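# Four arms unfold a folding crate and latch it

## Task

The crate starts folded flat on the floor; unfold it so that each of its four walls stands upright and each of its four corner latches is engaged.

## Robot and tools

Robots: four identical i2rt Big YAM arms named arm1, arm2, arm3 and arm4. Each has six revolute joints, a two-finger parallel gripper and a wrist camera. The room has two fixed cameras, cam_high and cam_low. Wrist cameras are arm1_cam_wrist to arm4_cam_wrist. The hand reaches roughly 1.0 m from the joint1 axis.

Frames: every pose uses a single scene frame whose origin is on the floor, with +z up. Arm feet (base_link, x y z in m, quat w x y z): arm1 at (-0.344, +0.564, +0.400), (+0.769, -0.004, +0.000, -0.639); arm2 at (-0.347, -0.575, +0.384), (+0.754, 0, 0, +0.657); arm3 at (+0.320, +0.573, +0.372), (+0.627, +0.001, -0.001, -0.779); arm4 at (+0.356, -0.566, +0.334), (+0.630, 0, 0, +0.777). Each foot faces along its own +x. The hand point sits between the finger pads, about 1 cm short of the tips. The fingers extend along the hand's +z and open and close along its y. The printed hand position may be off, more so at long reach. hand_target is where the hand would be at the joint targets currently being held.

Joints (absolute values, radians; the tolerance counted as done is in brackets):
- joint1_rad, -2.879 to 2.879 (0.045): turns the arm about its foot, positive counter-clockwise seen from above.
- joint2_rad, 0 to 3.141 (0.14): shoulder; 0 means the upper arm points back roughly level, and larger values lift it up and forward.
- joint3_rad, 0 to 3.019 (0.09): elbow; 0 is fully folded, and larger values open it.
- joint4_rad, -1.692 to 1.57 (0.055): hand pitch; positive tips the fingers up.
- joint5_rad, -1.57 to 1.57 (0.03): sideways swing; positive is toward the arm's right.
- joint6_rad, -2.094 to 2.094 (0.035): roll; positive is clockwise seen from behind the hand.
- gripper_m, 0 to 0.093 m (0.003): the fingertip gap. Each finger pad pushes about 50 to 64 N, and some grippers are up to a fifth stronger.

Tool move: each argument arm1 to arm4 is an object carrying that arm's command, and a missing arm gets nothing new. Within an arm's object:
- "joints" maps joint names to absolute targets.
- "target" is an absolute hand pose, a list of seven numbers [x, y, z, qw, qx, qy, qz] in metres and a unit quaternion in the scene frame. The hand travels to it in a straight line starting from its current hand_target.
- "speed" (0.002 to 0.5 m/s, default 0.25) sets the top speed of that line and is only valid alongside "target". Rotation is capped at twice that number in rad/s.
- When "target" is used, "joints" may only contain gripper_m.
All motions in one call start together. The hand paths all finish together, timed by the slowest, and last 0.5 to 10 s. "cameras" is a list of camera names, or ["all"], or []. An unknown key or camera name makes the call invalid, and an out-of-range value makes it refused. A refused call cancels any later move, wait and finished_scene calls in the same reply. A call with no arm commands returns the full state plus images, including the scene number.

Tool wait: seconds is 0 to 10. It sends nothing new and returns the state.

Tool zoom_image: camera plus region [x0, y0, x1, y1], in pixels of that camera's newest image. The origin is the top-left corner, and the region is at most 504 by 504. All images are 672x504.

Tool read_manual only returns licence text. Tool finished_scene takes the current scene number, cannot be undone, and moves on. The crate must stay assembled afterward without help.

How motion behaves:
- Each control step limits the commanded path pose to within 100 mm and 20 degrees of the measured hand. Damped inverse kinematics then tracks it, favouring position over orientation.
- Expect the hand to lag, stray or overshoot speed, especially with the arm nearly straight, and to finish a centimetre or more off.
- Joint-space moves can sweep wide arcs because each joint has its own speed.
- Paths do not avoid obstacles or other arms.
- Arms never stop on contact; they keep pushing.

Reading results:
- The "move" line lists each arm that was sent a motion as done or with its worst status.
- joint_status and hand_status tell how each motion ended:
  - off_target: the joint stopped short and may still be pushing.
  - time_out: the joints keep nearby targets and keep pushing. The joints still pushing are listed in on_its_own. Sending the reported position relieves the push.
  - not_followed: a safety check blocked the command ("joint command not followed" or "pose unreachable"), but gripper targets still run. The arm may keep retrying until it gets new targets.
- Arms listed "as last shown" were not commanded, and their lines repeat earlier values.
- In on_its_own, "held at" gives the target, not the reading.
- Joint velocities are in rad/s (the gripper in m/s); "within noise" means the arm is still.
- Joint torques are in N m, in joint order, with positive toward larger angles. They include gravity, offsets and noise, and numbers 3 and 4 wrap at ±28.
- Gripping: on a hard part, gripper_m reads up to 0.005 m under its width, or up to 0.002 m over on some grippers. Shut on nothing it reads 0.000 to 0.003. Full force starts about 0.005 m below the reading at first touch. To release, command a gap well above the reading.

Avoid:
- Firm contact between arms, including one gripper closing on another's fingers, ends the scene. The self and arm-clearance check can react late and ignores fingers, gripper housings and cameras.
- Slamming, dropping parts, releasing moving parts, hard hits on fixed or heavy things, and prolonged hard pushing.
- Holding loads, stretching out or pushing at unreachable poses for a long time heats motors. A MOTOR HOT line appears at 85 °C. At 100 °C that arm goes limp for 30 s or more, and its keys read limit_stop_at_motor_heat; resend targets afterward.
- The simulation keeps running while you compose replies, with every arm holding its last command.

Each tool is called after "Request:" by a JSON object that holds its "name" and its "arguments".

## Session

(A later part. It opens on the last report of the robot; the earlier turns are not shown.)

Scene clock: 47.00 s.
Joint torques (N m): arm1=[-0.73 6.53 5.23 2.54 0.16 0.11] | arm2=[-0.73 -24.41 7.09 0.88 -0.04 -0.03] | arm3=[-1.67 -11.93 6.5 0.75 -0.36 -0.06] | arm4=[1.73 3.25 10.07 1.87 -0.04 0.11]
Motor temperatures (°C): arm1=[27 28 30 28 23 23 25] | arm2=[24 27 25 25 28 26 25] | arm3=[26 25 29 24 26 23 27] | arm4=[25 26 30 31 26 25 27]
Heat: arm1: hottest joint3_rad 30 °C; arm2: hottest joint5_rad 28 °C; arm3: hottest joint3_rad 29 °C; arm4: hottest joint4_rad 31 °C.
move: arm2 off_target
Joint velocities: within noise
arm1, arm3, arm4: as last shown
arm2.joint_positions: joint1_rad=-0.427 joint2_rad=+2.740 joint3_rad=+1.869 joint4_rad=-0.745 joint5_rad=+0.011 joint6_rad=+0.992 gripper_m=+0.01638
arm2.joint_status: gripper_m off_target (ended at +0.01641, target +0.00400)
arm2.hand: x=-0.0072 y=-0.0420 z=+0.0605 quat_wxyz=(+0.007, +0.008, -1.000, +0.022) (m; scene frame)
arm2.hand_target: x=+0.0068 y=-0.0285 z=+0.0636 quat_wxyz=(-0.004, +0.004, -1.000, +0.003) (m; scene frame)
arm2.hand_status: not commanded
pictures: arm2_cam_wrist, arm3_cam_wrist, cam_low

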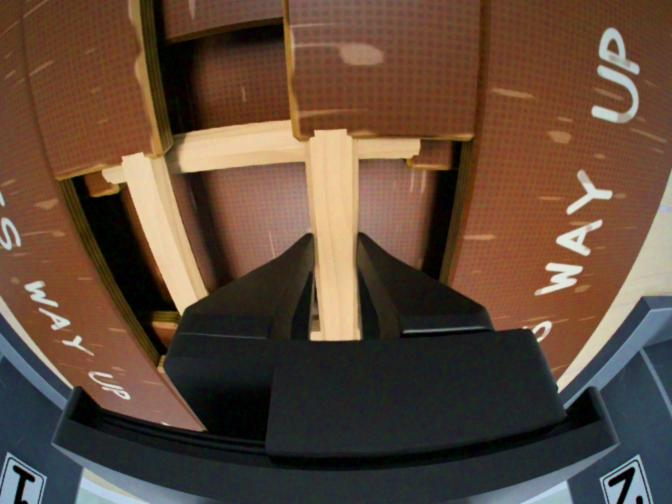

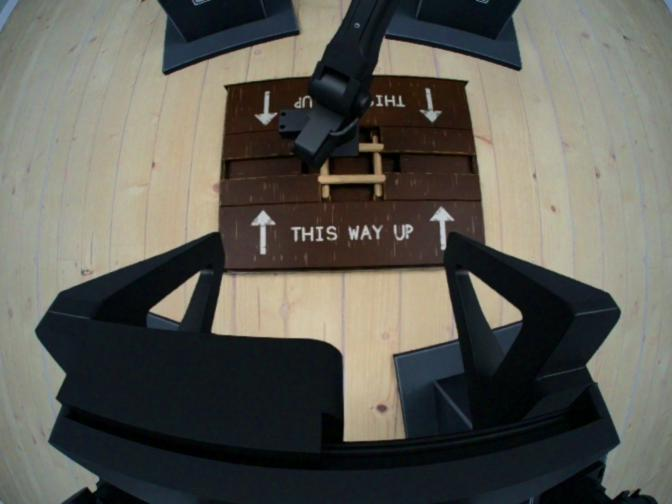

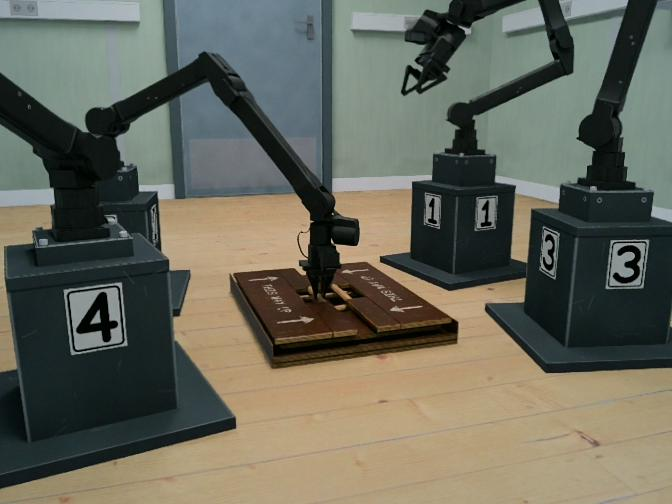

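Request:
{"name": "move", "arguments": {"arm2": {"target":[0.005,-0.042,0.123,0,0,0.985,0.174],"speed":0.12,"joints":{"gripper_m":0.009}}}}

Request:
{"name": "move", "arguments": {"arm2": {"target":[0.005,-0.072,0.173,0,0,0.94,0.342],"speed":0.12}, "cameras": ["arm2_cam_wrist","cam_low","arm3_cam_wrist"]}}

Scene clock: 61.37 s.
Joint torques (N m): arm1=[0.21 6.48 5.22 2.36 0.18 0.09] | arm2=[-1.2 -25.41 3.85 1.37 -0.62 0.01] | arm3=[-1.26 -11.58 6.76 0.85 -0.38 -0.05] | arm4=[1.73 3.31 10.07 1.87 -0.04 0.11]
Motor temperatures (°C): arm1=[27 28 30 28 23 23 25] | arm2=[24 28 25 25 28 26 26] | arm3=[26 25 29 24 26 23 27] | arm4=[25 26 30 31 26 25 27]
Heat: arm1: hottest joint3_rad 30 °C; arm2: hottest joint2_rad 28 °C; arm3: hottest joint3_rad 29 °C; arm4: hottest joint4_rad 31 °C.
move: arm2 off_target
Joint velocities: within noise
arm1, arm3, arm4: as last shown
arm2.joint_positions: joint1_rad=-0.488 joint2_rad=+2.545 joint3_rad=+1.504 joint4_rad=-0.288 joint5_rad=-0.191 joint6_rad=+0.959 gripper_m=+0.01633
arm2.joint_status: gripper_m off_target (ended at +0.01633, target +0.00900)
arm2.hand: x=-0.0077 y=-0.0489 z=+0.1040 quat_wxyz=(+0.007, +0.005, -0.988, -0.153) (m; scene frame)
arm2.hand_target: x=+0.0047 y=-0.0412 z=+0.1219 quat_wxyz=(+0.000, -0.001, -0.985, -0.174) (m; scene frame)
arm2.hand_status: off_target (0.024 m and 2.7 deg from the pose sent, 0.064 m and 22.6 deg at the start)
pictures: none

Scene clock: 63.50 s.
Joint torques (N m): arm1=[-0.15 6.36 5.07 2.48 0.17 0.13] | arm2=[-1.55 -23.24 2.86 1.58 -0.53 0.08] | arm3=[-2.08 -11.87 6.71 0.79 -0.34 -0.05] | arm4=[1.73 3.25 10.07 1.85 -0.04 0.11]
Motor temperatures (°C): arm1=[27 28 30 28 23 23 25] | arm2=[24 29 25 25 28 26 26] | arm3=[26 25 29 24 26 23 27] | arm4=[25 26 30 31 26 25 27]
Heat: arm1: hottest joint3_rad 30 °C; arm2: hottest joint2_rad 29 °C; arm3: hottest joint3_rad 29 °C; arm4: hottest joint4_rad 31 °C.
move: arm2 off_target
Joint velocities: within noise
arm1, arm4: as last shown
arm2.joint_positions: joint1_rad=-0.577 joint2_rad=+2.421 joint3_rad=+1.213 joint4_rad=+0.163 joint5_rad=-0.435 joint6_rad=+0.958 gripper_m=+0.01628
arm2.joint_status: not commanded
arm2.hand: x=-0.0071 y=-0.0714 z=+0.1560 quat_wxyz=(+0.008, +0.009, -0.944, -0.328) (m; scene frame)
arm2.hand_target: x=+0.0047 y=-0.0705 z=+0.1728 quat_wxyz=(+0.000, -0.001, -0.940, -0.342) (m; scene frame)
arm2.hand_status: off_target (0.021 m and 2.1 deg from the pose sent, 0.074 m and 22.4 deg at the start)
arm3.joint_positions: joint1_rad=-0.693 joint2_rad=+1.335 joint3_rad=+1.111 joint4_rad=-0.862 joint5_rad=-0.535 joint6_rad=-0.778 gripper_m=+0.09396
arm3.joint_status: not commanded
arm3.hand: x=-0.0017 y=+0.2111 z=+0.6025 quat_wxyz=(-0.244, -0.662, -0.665, +0.245) (m; scene frame)
arm3.hand_target: x=+0.0010 y=+0.2195 z=+0.6002 quat_wxyz=(-0.244, -0.665, -0.664, +0.241) (m; scene frame)
arm3.hand_status: not commanded
pictures: arm2_cam_wrist, arm3_cam_wrist, cam_low

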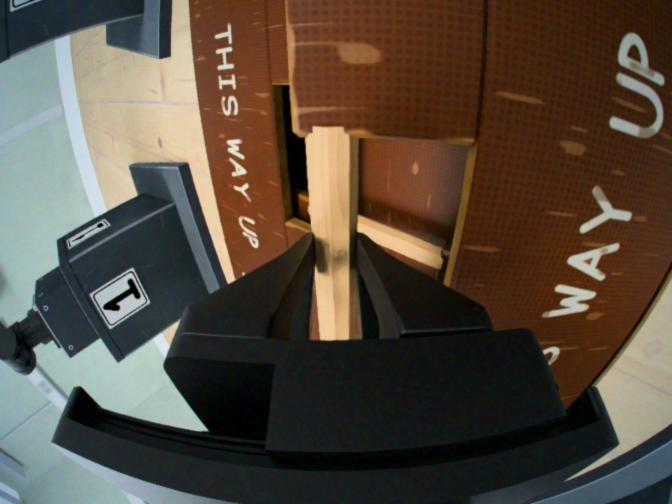

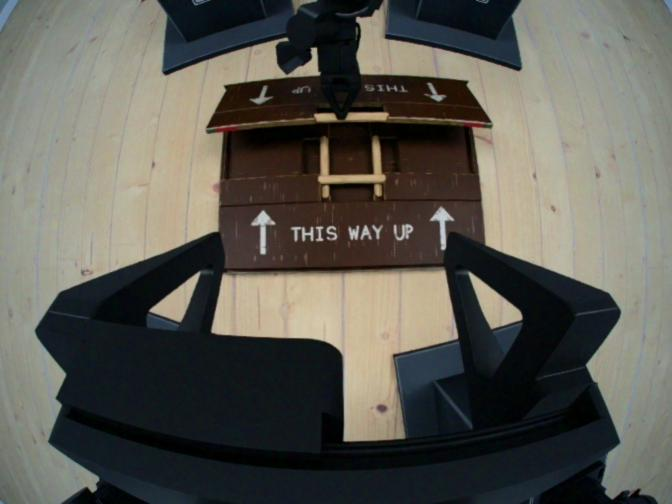

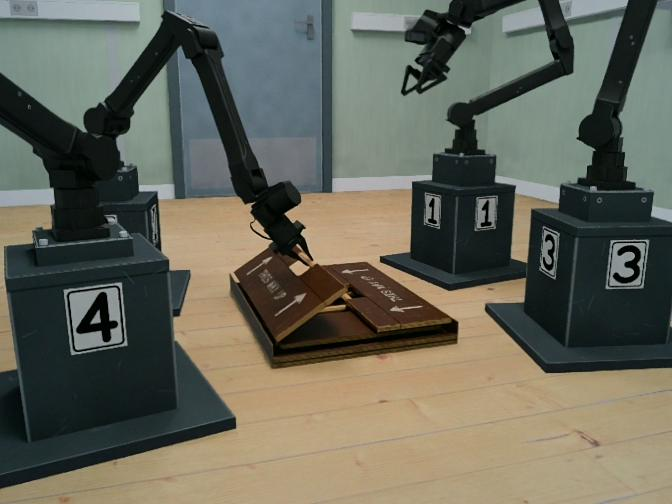

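Request:
{"name": "move", "arguments": {"arm2": {"target":[0.003,-0.125,0.217,0,0,0.866,0.5],"speed":0.12}}}

Request:
{"name": "move", "arguments": {"arm2": {"target":[0.003,-0.185,0.238,0,0,0.766,0.643],"speed":0.12}, "arm1": {"target":[-0.01,0.06,0.3,0,0,1,0],"speed":0.4}, "cameras": ["arm2_cam_wrist","cam_low","arm3_cam_wrist","arm1_cam_wrist"]}}

Scene clock: 67.30 s.
Joint torques (N m): arm1=[0.09 6.95 5.05 2.37 0.15 0.11] | arm2=[-1.55 -20.01 1.81 2.09 -0.51 0.04] | arm3=[-1.85 -11.46 6.68 0.77 -0.35 -0.09] | arm4=[1.73 3.31 10.07 1.87 -0.04 0.11]
Motor temperatures (°C): arm1=[27 28 30 28 23 23 25] | arm2=[24 29 25 25 28 26 26] | arm3=[26 25 29 24 26 23 27] | arm4=[25 26 30 31 26 25 27]
Heat: arm1: hottest joint3_rad 30 °C; arm2: hottest joint2_rad 29 °C; arm3: hottest joint3_rad 29 °C; arm4: hottest joint4_rad 31 °C.
move: arm2 off_target
Joint velocities: within noise
arm1, arm3, arm4: as last shown
arm2.joint_positions: joint1_rad=-0.707 joint2_rad=+2.389 joint3_rad=+0.981 joint4_rad=+0.662 joint5_rad=-0.710 joint6_rad=+1.042 gripper_m=+0.01626
arm2.joint_status: not commanded
arm2.hand: x=-0.0048 y=-0.1198 z=+0.2074 quat_wxyz=(+0.008, +0.003, -0.870, -0.493) (m; scene frame)
arm2.hand_target: x=+0.0034 y=-0.1238 z=+0.2169 quat_wxyz=(+0.002, -0.005, -0.866, -0.501) (m; scene frame)
arm2.hand_status: off_target (0.013 m and 1.4 deg from the pose sent, 0.082 m and 21.7 deg at the start)
pictures: none

Scene clock: 71.00 s.
Joint torques (N m): arm1=[-0.32 -11.16 7.12 1.13 0.19 0.18] | arm2=[-1.55 -17.44 0.76 2.43 -0.33 -0.04] | arm3=[-1.73 -9.99 8.54 1.76 -0.08 0.05] | arm4=[1.73 3.31 10.07 1.87 -0.04 0.11]
Motor temperatures (°C): arm1=[27 28 30 28 23 23 25] | arm2=[24 29 25 25 28 26 26] | arm3=[26 25 30 24 26 23 27] | arm4=[25 26 31 31 26 25 27]
Heat: arm1: hottest joint3_rad 30 °C; arm2: hottest joint2_rad 29 °C; arm3: hottest joint3_rad 30 °C; arm4: hottest joint3_rad 31 °C.
move: arm1 not_followed; arm2 done
Joint velocities: within noise
arm1.joint_positions: joint1_rad=+0.386 joint2_rad=+1.424 joint3_rad=+0.818 joint4_rad=-0.715 joint5_rad=+0.091 joint6_rad=-0.560 gripper_m=+0.09398
arm1.joint_status: not commanded
arm1.on_its_own: joint1_rad is held at +0.380, not at its first target -0.585; joint2_rad is held at +1.411, not at its first target +0.466; joint3_rad is held at +0.814, not at its first target +1.654; joint4_rad is held at -0.717, not at its first target -1.550; joint5_rad is held at +0.093, not at its first target +0.191; joint6_rad is held at -0.545, not at its first target -0.040
arm1.hand: x=-0.1369 y=+0.2120 z=+0.4586 quat_wxyz=(-0.055, -0.222, -0.966, +0.123) (m; scene frame)
arm1.hand_target: x=-0.1382 y=+0.2137 z=+0.4575 quat_wxyz=(-0.053, -0.229, -0.964, +0.121) (m; scene frame)
arm1.hand_status: not_followed (0.254 m and 30.1 deg from the pose sent, 0.934 m and 129.8 deg at the start; pose on its path clipped on 61 of 111 steps)
arm2.joint_positions: joint1_rad=-0.855 joint2_rad=+2.541 joint3_rad=+0.898 joint4_rad=+1.303 joint5_rad=-0.983 joint6_rad=+1.300 gripper_m=+0.01627
arm2.joint_status: not commanded
arm2.hand: x=-0.0023 y=-0.1770 z=+0.2351 quat_wxyz=(+0.010, +0.002, -0.770, -0.638) (m; scene frame)
arm2.hand_target: x=+0.0031 y=-0.1832 z=+0.2386 quat_wxyz=(+0.002, -0.001, -0.765, -0.644) (m; scene frame)
arm2.hand_status: done (0.010 m and 1.4 deg from the pose sent, 0.072 m and 21.0 deg at the start)
arm3.joint_positions: joint1_rad=-0.682 joint2_rad=+1.321 joint3_rad=+1.085 joint4_rad=-0.885 joint5_rad=-0.543 joint6_rad=-0.798 gripper_m=+0.09395
arm3.joint_status: not commanded
arm3.hand: x=+0.0137 y=+0.2153 z=+0.5947 quat_wxyz=(-0.248, -0.657, -0.674, +0.230) (m; scene frame)
arm3.hand_target: x=+0.0046 y=+0.2165 z=+0.6003 quat_wxyz=(-0.243, -0.658, -0.670, +0.241) (m; scene frame)
arm3.hand_status: not commanded
arm4: as last shown
pictures: arm1_cam_wrist, arm2_cam_wrist, arm3_cam_wrist, cam_low
led back after a hold (arm1 arm): the arm was led back toward your command in small steps, so it may still be short of it.
pose unreachable (arm1 arm): on one or more control steps of this call this arm could not follow its commanded pose, so it was not sent that pose on those steps. On the call's last step it was still not sent that pose. It may still have moved: this result reports where it is.
cause: moving toward the commanded pose would bring a part of the arm too close to another arm (this arm's wrist (the part past joint 4) and the arm3 arm's fingers, at the place that arm is still heading or pushing toward).

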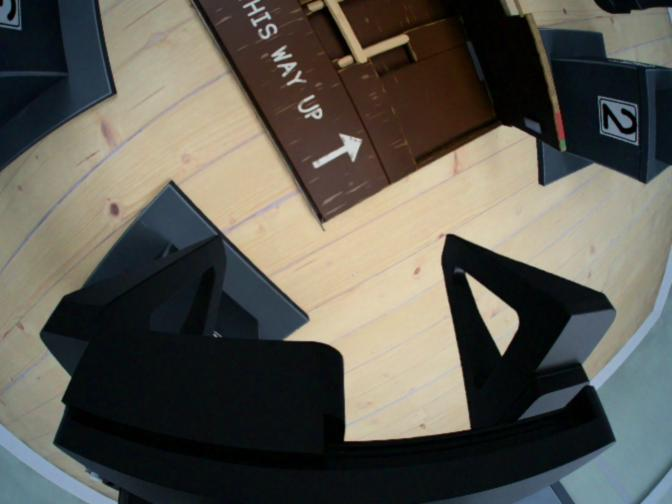

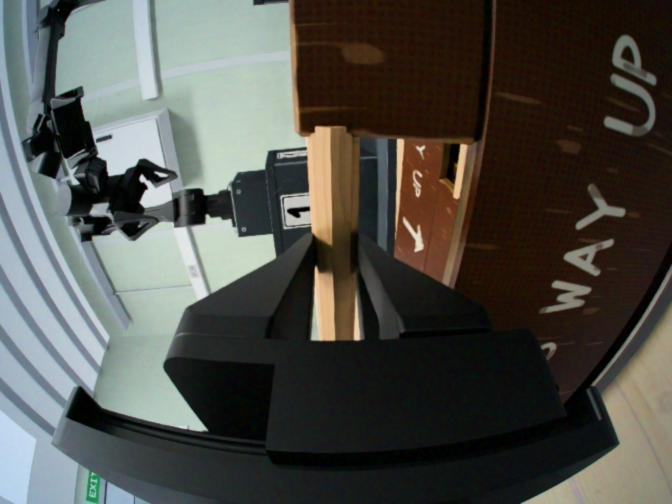

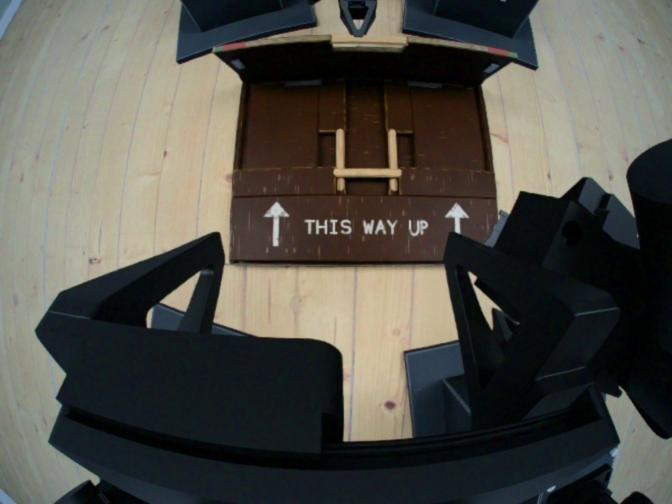

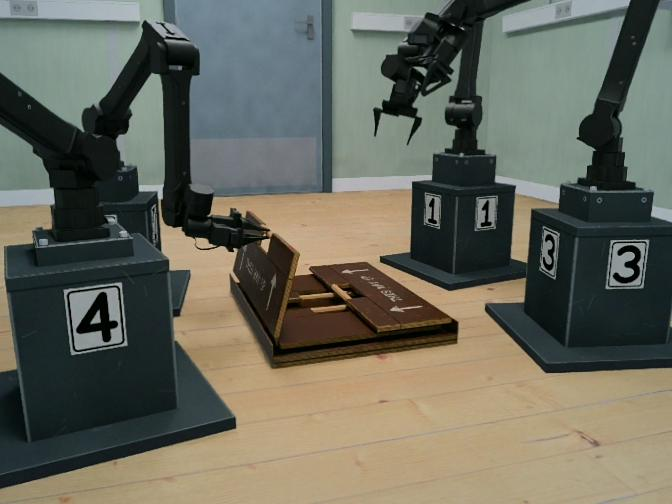

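Request:
{"name": "move", "arguments": {"arm3": {"target":[0.2,0.2,0.5,0,1,0,0],"speed":0.3}, "arm2": {"target":[0.003,-0.214,0.235,0,0,0.7071,0.7071],"speed":0.1}}}

Request:
{"name": "move", "arguments": {"arm1": {"target":[-0.4,0.15,0.5,0,0.7071,0.7071,0],"speed":0.4}, "arm3": {"target":[-0.01,0.0,0.14,0,1,0,0],"speed":0.35,"joints":{"gripper_m":0.036}}, "cameras": ["all"]}}

Scene clock: 78.50 s.
Joint torques (N m): arm1=[-0.21 -11.99 7.45 0.98 0.2 0.24] | arm2=[-2.49 -16.32 0.54 2.09 -0.11 -0.24] | arm3=[-0.21 -8.53 10.36 -0.12 0.16 0.15] | arm4=[1.73 3.25 10.07 1.85 -0.03 0.11]
Motor temperatures (°C): arm1=[27 28 30 28 23 23 25] | arm2=[24 29 25 25 28 26 26] | arm3=[26 25 31 24 26 23 27] | arm4=[25 26 31 31 26 25 27]
Heat: arm1: hottest joint3_rad 30 °C; arm2: hottest joint2_rad 29 °C; arm3: hottest joint3_rad 31 °C; arm4: hottest joint3_rad 31 °C.
move: arm2 off_target; arm3 off_target
Joint velocities: within noise
arm1.joint_positions: joint1_rad=+0.390 joint2_rad=+1.424 joint3_rad=+0.811 joint4_rad=-0.715 joint5_rad=+0.091 joint6_rad=-0.560 gripper_m=+0.09398
arm1.joint_status: not commanded
arm1.on_its_own: joint1_rad is held at +0.380, not at its first target -0.585; joint2_rad is held at +1.411, not at its first target +0.466; joint3_rad is held at +0.814, not at its first target +1.654; joint4_rad is held at -0.717, not at its first target -1.550; joint5_rad is held at +0.093, not at its first target +0.191; joint6_rad is held at -0.545, not at its first target -0.040
arm1.hand: x=-0.1368 y=+0.2153 z=+0.4563 quat_wxyz=(-0.053, -0.219, -0.967, +0.121) (m; scene frame)
arm1.hand_target: x=-0.1366 y=+0.2146 z=+0.4575 quat_wxyz=(-0.054, -0.227, -0.965, +0.121) (m; scene frame)
arm1.hand_status: not commanded
arm2.joint_positions: joint1_rad=-0.918 joint2_rad=+2.621 joint3_rad=+0.923 joint4_rad=+1.532 joint5_rad=-1.102 joint6_rad=+1.430 gripper_m=+0.01627
arm2.joint_status: not commanded
arm2.hand: x=-0.0004 y=-0.2001 z=+0.2403 quat_wxyz=(+0.021, +0.017, -0.733, -0.680) (m; scene frame)
arm2.hand_target: x=+0.0059 y=-0.2116 z=+0.2365 quat_wxyz=(+0.008, +0.012, -0.732, -0.681) (m; scene frame)
arm2.hand_status: off_target (0.015 m and 5.3 deg from the pose sent, 0.037 m and 10.7 deg at the start; a joint's target at an end of its range on 70 of 117 steps)
arm3.joint_positions: joint1_rad=-0.115 joint2_rad=+1.398 joint3_rad=+1.007 joint4_rad=-1.195 joint5_rad=+0.005 joint6_rad=+1.248 gripper_m=+0.09396
arm3.joint_status: not commanded
arm3.hand: x=+0.1977 y=+0.2210 z=+0.4929 quat_wxyz=(+0.008, -1.000, +0.004, -0.002) (m; scene frame)
arm3.hand_target: x=+0.1966 y=+0.2039 z=+0.5022 quat_wxyz=(+0.000, -1.000, +0.004, +0.000) (m; scene frame)
arm3.hand_status: off_target (0.022 m and 1.0 deg from the pose sent, 0.210 m and 97.9 deg at the start)
arm4: as last shown
pictures: none

Scene clock: 81.10 s.
Joint torques (N m): arm1=[0.09 -12.69 11.21 0.27 0.03 0.22] | arm2=[-2.49 -16.26 0.55 2.1 -0.11 -0.24] | arm3=[-1.26 -19.84 7.82 -0.31 0.05 -0.04] | arm4=[1.73 3.31 10.07 1.85 -0.04 0.11]
Motor temperatures (°C): arm1=[27 29 30 28 23 23 25] | arm2=[24 28 25 25 28 26 26] | arm3=[26 25 31 24 26 23 27] | arm4=[25 26 31 31 26 25 27]
Heat: arm1: hottest joint3_rad 30 °C; arm2: hottest joint2_rad 28 °C; arm3: hottest joint3_rad 31 °C; arm4: hottest joint3_rad 31 °C.
move: arm1 off_target; arm3 off_target
Joint velocities: within noise
arm1.joint_positions: joint1_rad=-0.317 joint2_rad=+1.522 joint3_rad=+1.035 joint4_rad=-1.121 joint5_rad=-0.009 joint6_rad=-0.147 gripper_m=+0.09398
arm1.joint_status: not commanded
arm1.hand: x=-0.3953 y=+0.1686 z=+0.4882 quat_wxyz=(+0.008, -0.702, -0.712, -0.013) (m; scene frame)
arm1.hand_target: x=-0.3984 y=+0.1492 z=+0.5009 quat_wxyz=(-0.002, -0.708, -0.707, -0.001) (m; scene frame)
arm1.hand_status: off_target (0.022 m and 2.0 deg from the pose sent, 0.275 m and 66.0 deg at the start)
arm2, arm4: as last shown
arm3.joint_positions: joint1_rad=-0.301 joint2_rad=+2.542 joint3_rad=+1.789 joint4_rad=-0.808 joint5_rad=+0.002 joint6_rad=+1.056 gripper_m=+0.03612
arm3.joint_status: all done
arm3.hand: x=-0.0024 y=+0.0051 z=+0.1493 quat_wxyz=(-0.004, -1.000, +0.001, +0.002) (m; scene frame)
arm3.hand_target: x=-0.0082 y=+0.0036 z=+0.1381 quat_wxyz=(-0.001, -1.000, +0.000, -0.002) (m; scene frame)
arm3.hand_status: off_target (0.013 m and 0.5 deg from the pose sent, 0.465 m and 1.0 deg at the start)
pictures: arm1_cam_wrist, arm2_cam_wrist, arm3_cam_wrist, arm4_cam_wrist, cam_high, cam_low

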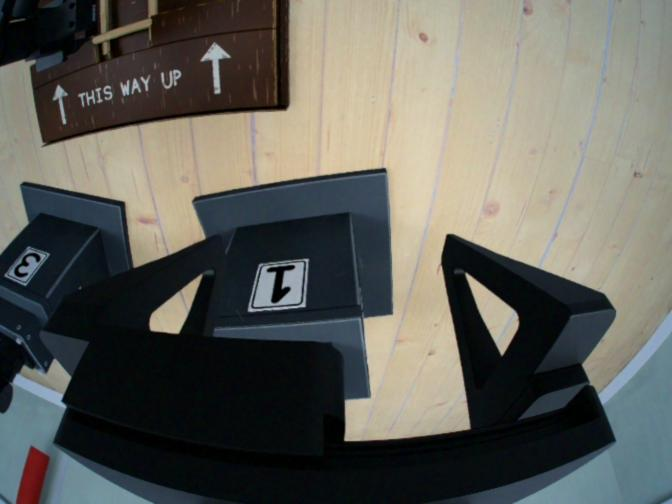

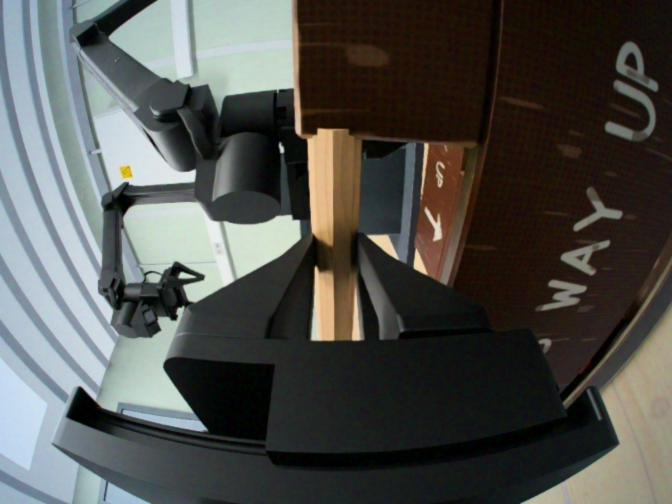

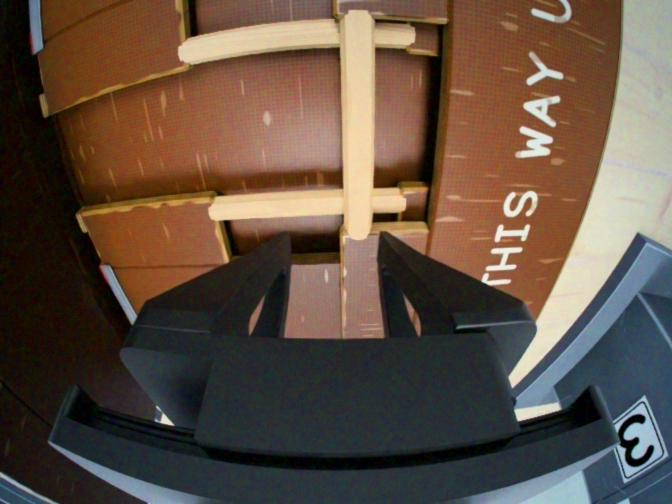

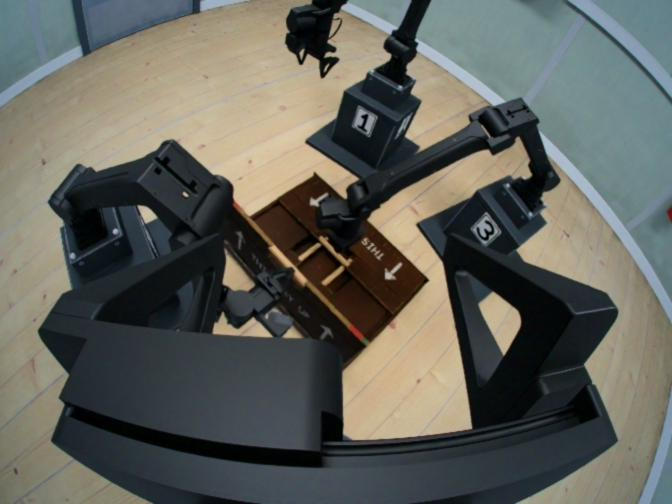

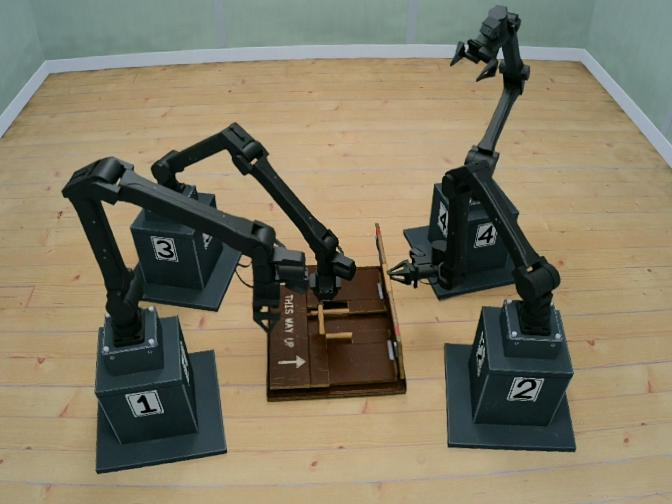

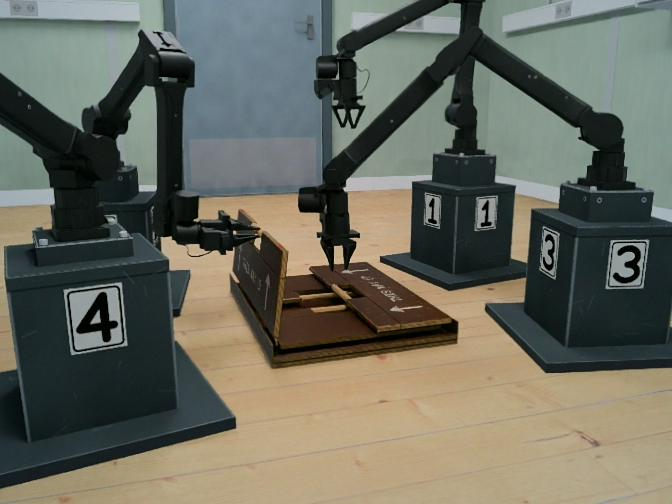

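Request:
{"name": "move", "arguments": {"arm3": {"target":[-0.038,0.015,0.115,0,1,0,0],"speed":0.15}, "cameras": ["arm3_cam_wrist"]}}

Scene clock: 84.13 s.
Joint torques (N m): arm1=[-0.5 -12.51 11.18 0.16 0.04 0.2] | arm2=[-2.55 -16.26 0.55 2.09 -0.11 -0.24] | arm3=[-0.62 -19.37 7.95 0.32 0.17 -0.03] | arm4=[1.73 3.31 10.07 1.85 -0.04 0.11]
Motor temperatures (°C): arm1=[27 29 31 28 23 23 25] | arm2=[24 28 25 25 28 26 26] | arm3=[26 25 31 24 26 23 27] | arm4=[25 26 31 31 26 25 27]
Heat: arm1: hottest joint3_rad 31 °C; arm2: hottest joint2_rad 28 °C; arm3: hottest joint3_rad 31 °C; arm4: hottest joint3_rad 31 °C.
move: arm3 off_target
Joint velocities: within noise
arm1, arm2: as last shown
arm3.joint_positions: joint1_rad=-0.350 joint2_rad=+2.595 joint3_rad=+1.832 joint4_rad=-0.808 joint5_rad=+0.002 joint6_rad=+1.012 gripper_m=+0.03612
arm3.joint_status: not commanded
arm3.hand: x=-0.0314 y=+0.0191 z=+0.1281 quat_wxyz=(+0.000, -1.000, +0.003, -0.001) (m; scene frame)
arm3.hand_target: x=-0.0365 y=+0.0149 z=+0.1159 quat_wxyz=(-0.001, -1.000, +0.000, +0.000) (m; scene frame)
arm3.hand_status: off_target (0.015 m and 0.4 deg from the pose sent, 0.050 m and 0.5 deg at the start)
arm4.joint_positions: joint1_rad=+0.790 joint2_rad=+0.548 joint3_rad=+1.366 joint4_rad=-1.267 joint5_rad=+0.241 joint6_rad=-0.097 gripper_m=+0.09396
arm4.joint_status: not commanded
arm4.hand: x=+0.1989 y=-0.4149 z=+0.8936 quat_wxyz=(-0.270, +0.802, -0.260, -0.465) (m; scene frame)
arm4.hand_target: x=+0.2019 y=-0.4169 z=+0.9028 quat_wxyz=(-0.272, +0.796, -0.260, -0.474) (m; scene frame)
arm4.hand_status: not commanded
pictures: arm3_cam_wrist

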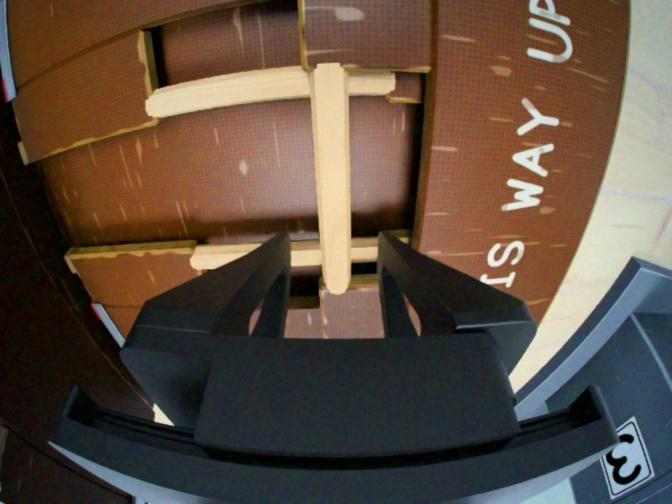

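Request:
{"name": "move", "arguments": {"arm3": {"target":[-0.044,0.016,0.052,0,1,0,0],"speed":0.1}}}

Request:
{"name": "move", "arguments": {"arm3": {"joints":{"gripper_m":0.007}}, "cameras": ["arm3_cam_wrist","cam_low"]}}

Scene clock: 86.57 s.
Joint torques (N m): arm1=[-0.15 -12.22 11.12 0.14 0.09 0.18] | arm2=[-2.49 -16.32 0.54 2.1 -0.11 -0.23] | arm3=[-1.73 -19.84 7.6 0.62 0.22 -0.05] | arm4=[1.73 3.31 10.07 1.85 -0.04 0.11]
Motor temperatures (°C): arm1=[27 29 31 28 23 23 25] | arm2=[24 28 25 25 28 26 26] | arm3=[26 26 31 24 26 23 27] | arm4=[25 26 31 31 26 25 27]
Heat: arm1: hottest joint3_rad 31 °C; arm2: hottest joint2_rad 28 °C; arm3: hottest joint3_rad 31 °C; arm4: hottest joint3_rad 31 °C.
move: arm3 off_target
Joint velocities: within noise
arm1, arm2, arm4: as last shown
arm3.joint_positions: joint1_rad=-0.353 joint2_rad=+2.736 joint3_rad=+1.931 joint4_rad=-0.773 joint5_rad=+0.002 joint6_rad=+1.001 gripper_m=+0.03612
arm3.joint_status: not commanded
arm3.hand: x=-0.0343 y=+0.0181 z=+0.0647 quat_wxyz=(+0.004, -1.000, -0.001, -0.003) (m; scene frame)
arm3.hand_target: x=-0.0445 y=+0.0175 z=+0.0525 quat_wxyz=(-0.001, -1.000, +0.000, +0.000) (m; scene frame)
arm3.hand_status: off_target (0.016 m and 0.5 deg from the pose sent, 0.077 m and 0.4 deg at the start)
pictures: none

Scene clock: 87.20 s.
Joint torques (N m): arm1=[-0.38 -12.92 11.14 0.2 0.11 0.17] | arm2=[-2.43 -16.26 0.55 2.1 -0.11 -0.24] | arm3=[-1.9 -19.66 7.64 0.73 0.22 0.09] | arm4=[1.73 3.31 10.07 1.85 -0.04 0.11]
Motor temperatures (°C): arm1=[27 29 31 28 23 23 25] | arm2=[24 28 25 25 28 26 26] | arm3=[26 26 31 24 26 23 27] | arm4=[25 26 31 31 26 25 27]
Heat: arm1: hottest joint3_rad 31 °C; arm2: hottest joint2_rad 28 °C; arm3: hottest joint3_rad 31 °C; arm4: hottest joint3_rad 31 °C.
move: arm3 off_target
Joint velocities: within noise
arm1, arm2, arm4: as last shown
arm3.joint_positions: joint1_rad=-0.353 joint2_rad=+2.736 joint3_rad=+1.931 joint4_rad=-0.776 joint5_rad=+0.005 joint6_rad=+0.987 gripper_m=+0.01657
arm3.joint_status: gripper_m off_target (ended at +0.01661, target +0.00700)
arm3.hand: x=-0.0343 y=+0.0190 z=+0.0647 quat_wxyz=(+0.006, -1.000, -0.008, -0.002) (m; scene frame)
arm3.hand_target: x=-0.0447 y=+0.0180 z=+0.0525 quat_wxyz=(+0.001, -1.000, +0.000, +0.001) (m; scene frame)
arm3.hand_status: not commanded
pictures: arm3_cam_wrist, cam_low

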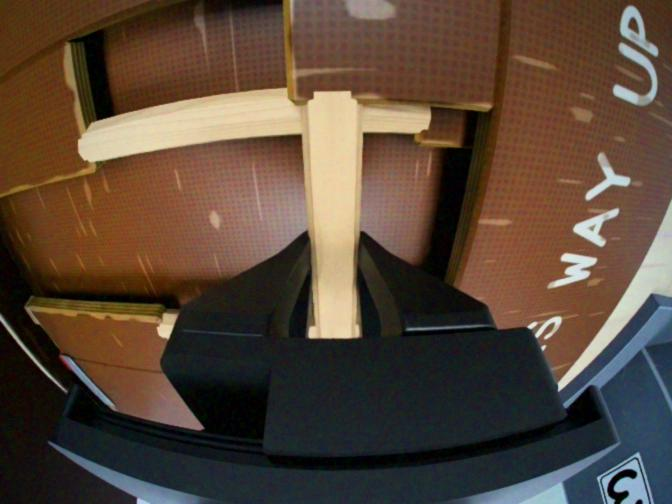

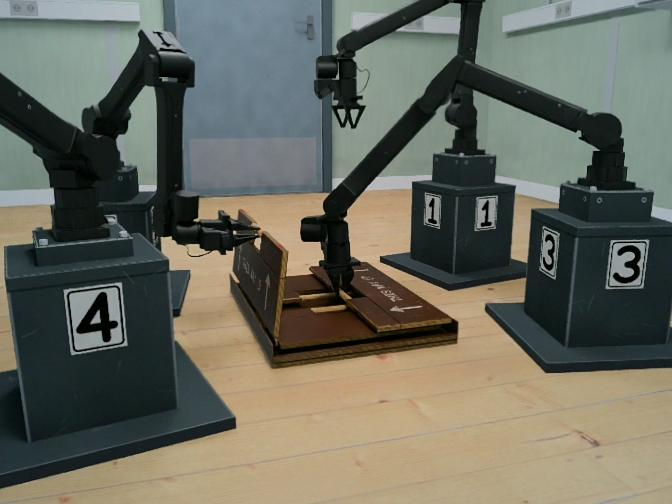

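Request:
{"name": "move", "arguments": {"arm3": {"target":[-0.042,0.028,0.127,0.174,0.985,0,0],"speed":0.12}}}

Request:
{"name": "move", "arguments": {"arm3": {"target":[-0.04,0.058,0.178,0.342,0.94,0,0],"speed":0.12}}}

Request:
{"name": "move", "arguments": {"arm3": {"target":[-0.038,0.103,0.216,0.5,0.866,0,0],"speed":0.12}}}

Request:
{"name": "move", "arguments": {"arm3": {"target":[-0.038,0.161,0.238,0.643,0.766,0,0],"speed":0.12}}}

Request:
{"name": "move", "arguments": {"arm3": {"target":[-0.036,0.192,0.236,0.69,0.724,0,0],"speed":0.1}, "cameras": ["all"]}}

Scene clock: 91.50 s.
Joint torques (N m): arm1=[-0.15 -12.92 11.14 0.09 0.08 0.2] | arm2=[-2.49 -16.26 0.54 2.1 -0.11 -0.24] | arm3=[-1.67 -22.07 3.08 1.73 -0.34 0.13] | arm4=[1.73 3.25 10.07 1.87 -0.04 0.11]
Motor temperatures (°C): arm1=[27 29 31 28 23 23 25] | arm2=[24 28 25 25 28 26 26] | arm3=[26 26 31 24 26 23 27] | arm4=[25 26 31 31 26 25 27]
Heat: arm1: hottest joint3_rad 31 °C; arm2: hottest joint2_rad 28 °C; arm3: hottest joint3_rad 31 °C; arm4: hottest joint3_rad 31 °C.
move: arm3 off_target
Joint velocities: within noise
arm1, arm2, arm4: as last shown
arm3.joint_positions: joint1_rad=-0.408 joint2_rad=+2.518 joint3_rad=+1.558 joint4_rad=-0.345 joint5_rad=-0.187 joint6_rad=+0.951 gripper_m=+0.01652
arm3.joint_status: not commanded
arm3.hand: x=-0.0339 y=+0.0253 z=+0.1176 quat_wxyz=(-0.161, -0.987, -0.011, +0.000) (m; scene frame)
arm3.hand_target: x=-0.0408 y=+0.0269 z=+0.1260 quat_wxyz=(-0.173, -0.985, -0.001, +0.002) (m; scene frame)
arm3.hand_status: off_target (0.013 m and 1.9 deg from the pose sent, 0.063 m and 20.7 deg at the start)
pictures: none

Scene clock: 93.67 s.
Joint torques (N m): arm1=[-0.73 -12.63 11.12 0.09 0.09 0.2] | arm2=[-2.49 -16.26 0.55 2.09 -0.11 -0.24] | arm3=[-1.9 -19.08 2.45 2.56 -0.45 0.25] | arm4=[1.73 3.25 10.09 1.85 -0.04 0.11]
Motor temperatures (°C): arm1=[27 29 32 28 23 23 25] | arm2=[24 28 25 25 28 26 26] | arm3=[26 26 30 24 26 23 27] | arm4=[25 26 31 31 26 25 27]
Heat: arm1: hottest joint3_rad 32 °C; arm2: hottest joint2_rad 28 °C; arm3: hottest joint3_rad 30 °C; arm4: hottest joint3_rad 31 °C.
move: arm3 done
Joint velocities: within noise
arm1, arm2, arm4: as last shown
arm3.joint_positions: joint1_rad=-0.497 joint2_rad=+2.366 joint3_rad=+1.248 joint4_rad=+0.091 joint5_rad=-0.428 joint6_rad=+0.949 gripper_m=+0.01645
arm3.joint_status: not commanded
arm3.hand: x=-0.0346 y=+0.0521 z=+0.1751 quat_wxyz=(-0.333, -0.943, -0.014, +0.000) (m; scene frame)
arm3.hand_target: x=-0.0393 y=+0.0565 z=+0.1781 quat_wxyz=(-0.342, -0.940, +0.000, +0.000) (m; scene frame)
arm3.hand_status: done (0.008 m and 1.9 deg from the pose sent, 0.069 m and 21.5 deg at the start)
pictures: none

Scene clock: 95.87 s.
Joint torques (N m): arm1=[0.03 -12.81 11.23 -0.1 0.07 0.19] | arm2=[-2.49 -16.32 0.55 2.09 -0.11 -0.24] | arm3=[-1.55 -15.91 2 3.17 -0.34 0.28] | arm4=[1.79 3.31 10.07 1.87 -0.04 0.11]
Motor temperatures (°C): arm1=[27 29 32 28 23 23 25] | arm2=[24 28 25 25 28 26 26] | arm3=[26 26 30 24 26 23 27] | arm4=[25 26 31 31 26 25 27]
Heat: arm1: hottest joint3_rad 32 °C; arm2: hottest joint2_rad 28 °C; arm3: hottest joint3_rad 30 °C; arm4: hottest joint3_rad 31 °C.
move: arm3 done
Joint velocities: within noise
arm1, arm2, arm4: as last shown
arm3.joint_positions: joint1_rad=-0.613 joint2_rad=+2.334 joint3_rad=+1.018 joint4_rad=+0.592 joint5_rad=-0.695 joint6_rad=+1.033 gripper_m=+0.01643
arm3.joint_status: not commanded
arm3.hand: x=-0.0353 y=+0.0967 z=+0.2204 quat_wxyz=(-0.496, -0.868, -0.013, +0.002) (m; scene frame)
arm3.hand_target: x=-0.0385 y=+0.1029 z=+0.2165 quat_wxyz=(-0.500, -0.866, +0.002, +0.000) (m; scene frame)
arm3.hand_status: done (0.008 m and 1.6 deg from the pose sent, 0.065 m and 21.2 deg at the start)
pictures: none

Scene clock: 98.20 s.
Joint torques (N m): arm1=[-0.15 -12.63 11.3 -0.01 0.07 0.2] | arm2=[-2.49 -16.26 0.55 2.09 -0.11 -0.24] | arm3=[-0.97 -14.04 1.35 3.3 0.18 0.2] | arm4=[1.67 3.31 10.07 1.85 -0.04 0.11]
Motor temperatures (°C): arm1=[27 29 32 28 23 23 25] | arm2=[24 28 25 25 28 26 26] | arm3=[26 26 30 24 26 23 27] | arm4=[25 26 31 31 26 25 27]
Heat: arm1: hottest joint3_rad 32 °C; arm2: hottest joint2_rad 28 °C; arm3: hottest joint3_rad 30 °C; arm4: hottest joint3_rad 31 °C.
move: arm3 off_target
Joint velocities: within noise
arm1, arm4: as last shown
arm2.joint_positions: joint1_rad=-0.918 joint2_rad=+2.621 joint3_rad=+0.923 joint4_rad=+1.532 joint5_rad=-1.102 joint6_rad=+1.430 gripper_m=+0.01627
arm2.joint_status: not commanded
arm2.hand: x=-0.0004 y=-0.2001 z=+0.2403 quat_wxyz=(+0.021, +0.017, -0.733, -0.680) (m; scene frame)
arm2.hand_target: x=+0.0059 y=-0.2116 z=+0.2365 quat_wxyz=(+0.008, +0.012, -0.732, -0.681) (m; scene frame)
arm2.hand_status: not commanded
arm3.joint_positions: joint1_rad=-0.755 joint2_rad=+2.470 joint3_rad=+0.912 joint4_rad=+1.254 joint5_rad=-0.965 joint6_rad=+1.297 gripper_m=+0.01642
arm3.joint_status: not commanded
arm3.hand: x=-0.0364 y=+0.1560 z=+0.2492 quat_wxyz=(-0.644, -0.765, -0.013, +0.000) (m; scene frame)
arm3.hand_target: x=-0.0378 y=+0.1606 z=+0.2395 quat_wxyz=(-0.644, -0.765, +0.000, -0.002) (m; scene frame)
arm3.hand_status: off_target (0.012 m and 1.5 deg from the pose sent, 0.067 m and 20.6 deg at the start)
pictures: none

Scene clock: 99.53 s.
Joint torques (N m): arm1=[-0.32 -12.57 11.06 0.1 0.02 0.22] | arm2=[-2.49 -16.26 0.55 2.1 -0.11 -0.24] | arm3=[-1.32 -12.98 1.06 2.45 0.21 0.11] | arm4=[1.73 3.31 10.07 1.87 -0.04 0.11]
Motor temperatures (°C): arm1=[27 29 32 28 23 23 25] | arm2=[24 28 25 25 28 26 26] | arm3=[26 26 30 24 26 23 28] | arm4=[25 26 31 31 26 25 27]
Heat: arm1: hottest joint3_rad 32 °C; arm2: hottest joint2_rad 28 °C; arm3: hottest joint3_rad 30 °C; arm4: hottest joint3_rad 31 °C.
move: arm3 off_target
Joint velocities: within noise
arm1.joint_positions: joint1_rad=-0.317 joint2_rad=+1.522 joint3_rad=+1.035 joint4_rad=-1.121 joint5_rad=-0.009 joint6_rad=-0.147 gripper_m=+0.09398
arm1.joint_status: not commanded
arm1.hand: x=-0.3953 y=+0.1686 z=+0.4882 quat_wxyz=(+0.008, -0.702, -0.712, -0.013) (m; scene frame)
arm1.hand_target: x=-0.3984 y=+0.1492 z=+0.5009 quat_wxyz=(-0.002, -0.708, -0.707, -0.001) (m; scene frame)
arm1.hand_status: not commanded
arm2, arm4: as last shown
arm3.joint_positions: joint1_rad=-0.817 joint2_rad=+2.567 joint3_rad=+0.912 joint4_rad=+1.566 joint5_rad=-1.043 joint6_rad=+1.471 gripper_m=+0.01642
arm3.joint_status: not commanded
arm3.hand: x=-0.0368 y=+0.1858 z=+0.2547 quat_wxyz=(-0.691, -0.723, -0.012, +0.003) (m; scene frame)
arm3.hand_target: x=-0.0357 y=+0.1920 z=+0.2369 quat_wxyz=(-0.688, -0.726, +0.003, -0.003) (m; scene frame)
arm3.hand_status: off_target (0.020 m and 1.4 deg from the pose sent, 0.038 m and 7.2 deg at the start; a joint's target at an end of its range on 19 of 40 steps)
pictures: arm1_cam_wrist, arm2_cam_wrist, arm3_cam_wrist, arm4_cam_wrist, cam_high, cam_low

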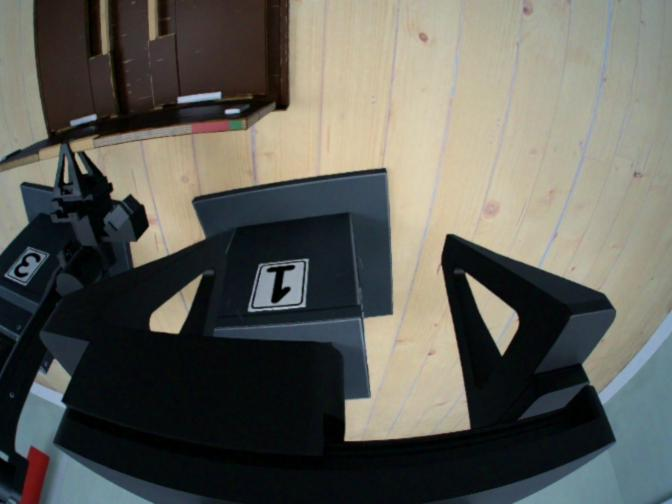

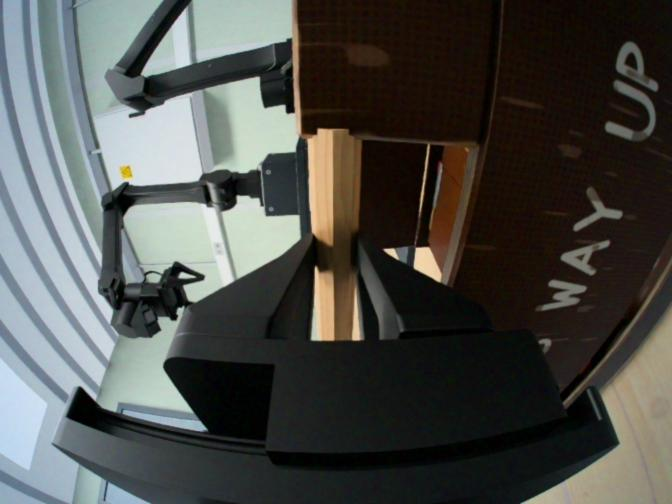

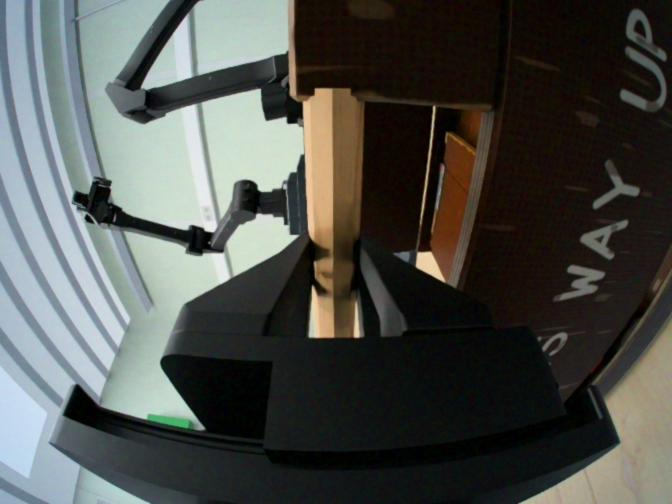

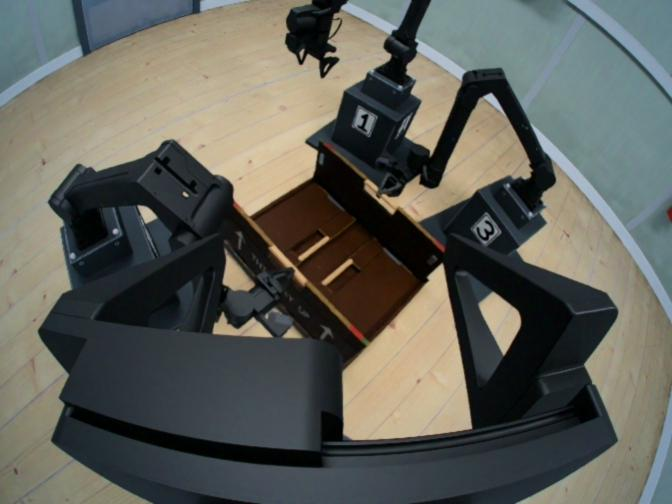

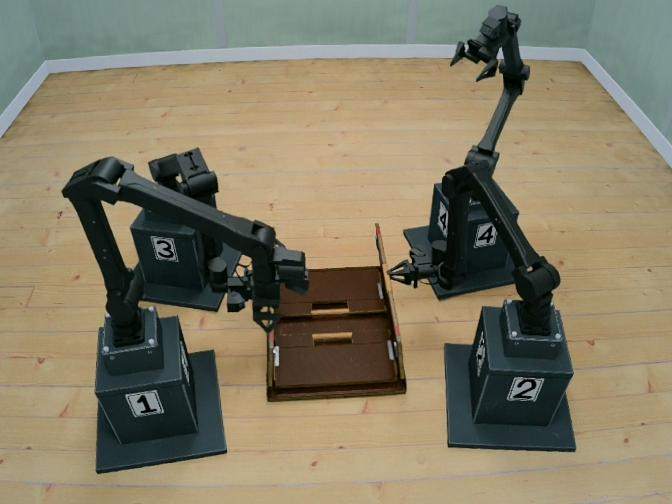

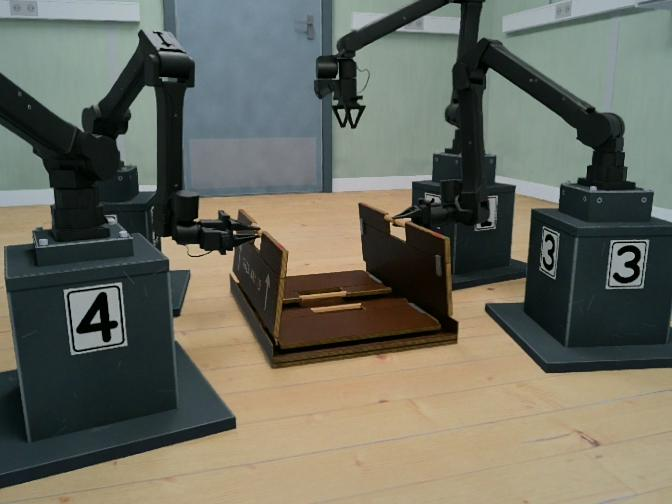

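Request:
{"name": "zoom_image", "arguments": {"camera": "cam_high", "region": [250, 210, 420, 410]}}

Request:
{"name": "zoom_image", "arguments": {"camera": "cam_low", "region": [220, 190, 470, 380]}}

Request:
{"name": "zoom_image", "arguments": {"camera": "arm4_cam_wrist", "region": [220, 130, 460, 370]}}

Scaled by 2.520 from the camera's 672x504 image, which has a finer 960x720 frame.

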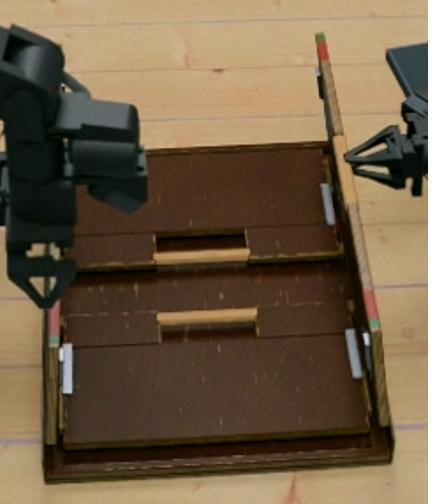

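Scaled by 2.016 from the camera's 672x504 image, which has a finer 960x720 frame.

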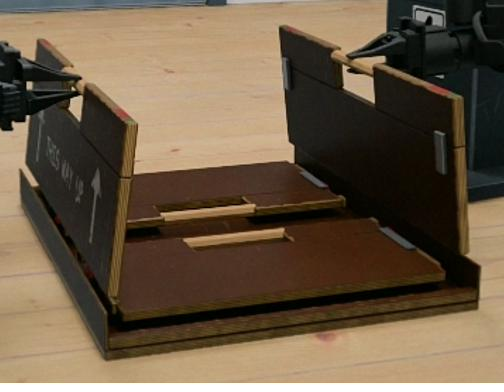

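Scaled by 2.100 from the camera's 672x504 image, which has a finer 960x720 frame.

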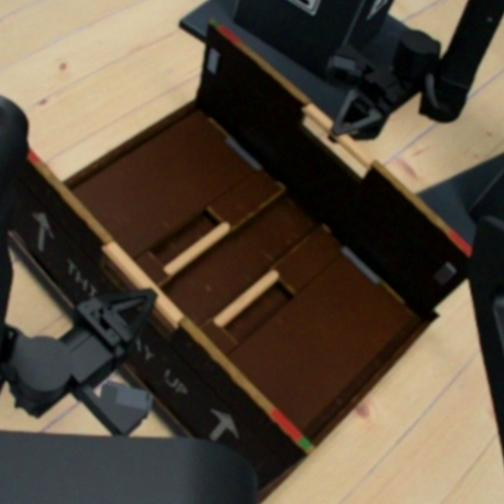

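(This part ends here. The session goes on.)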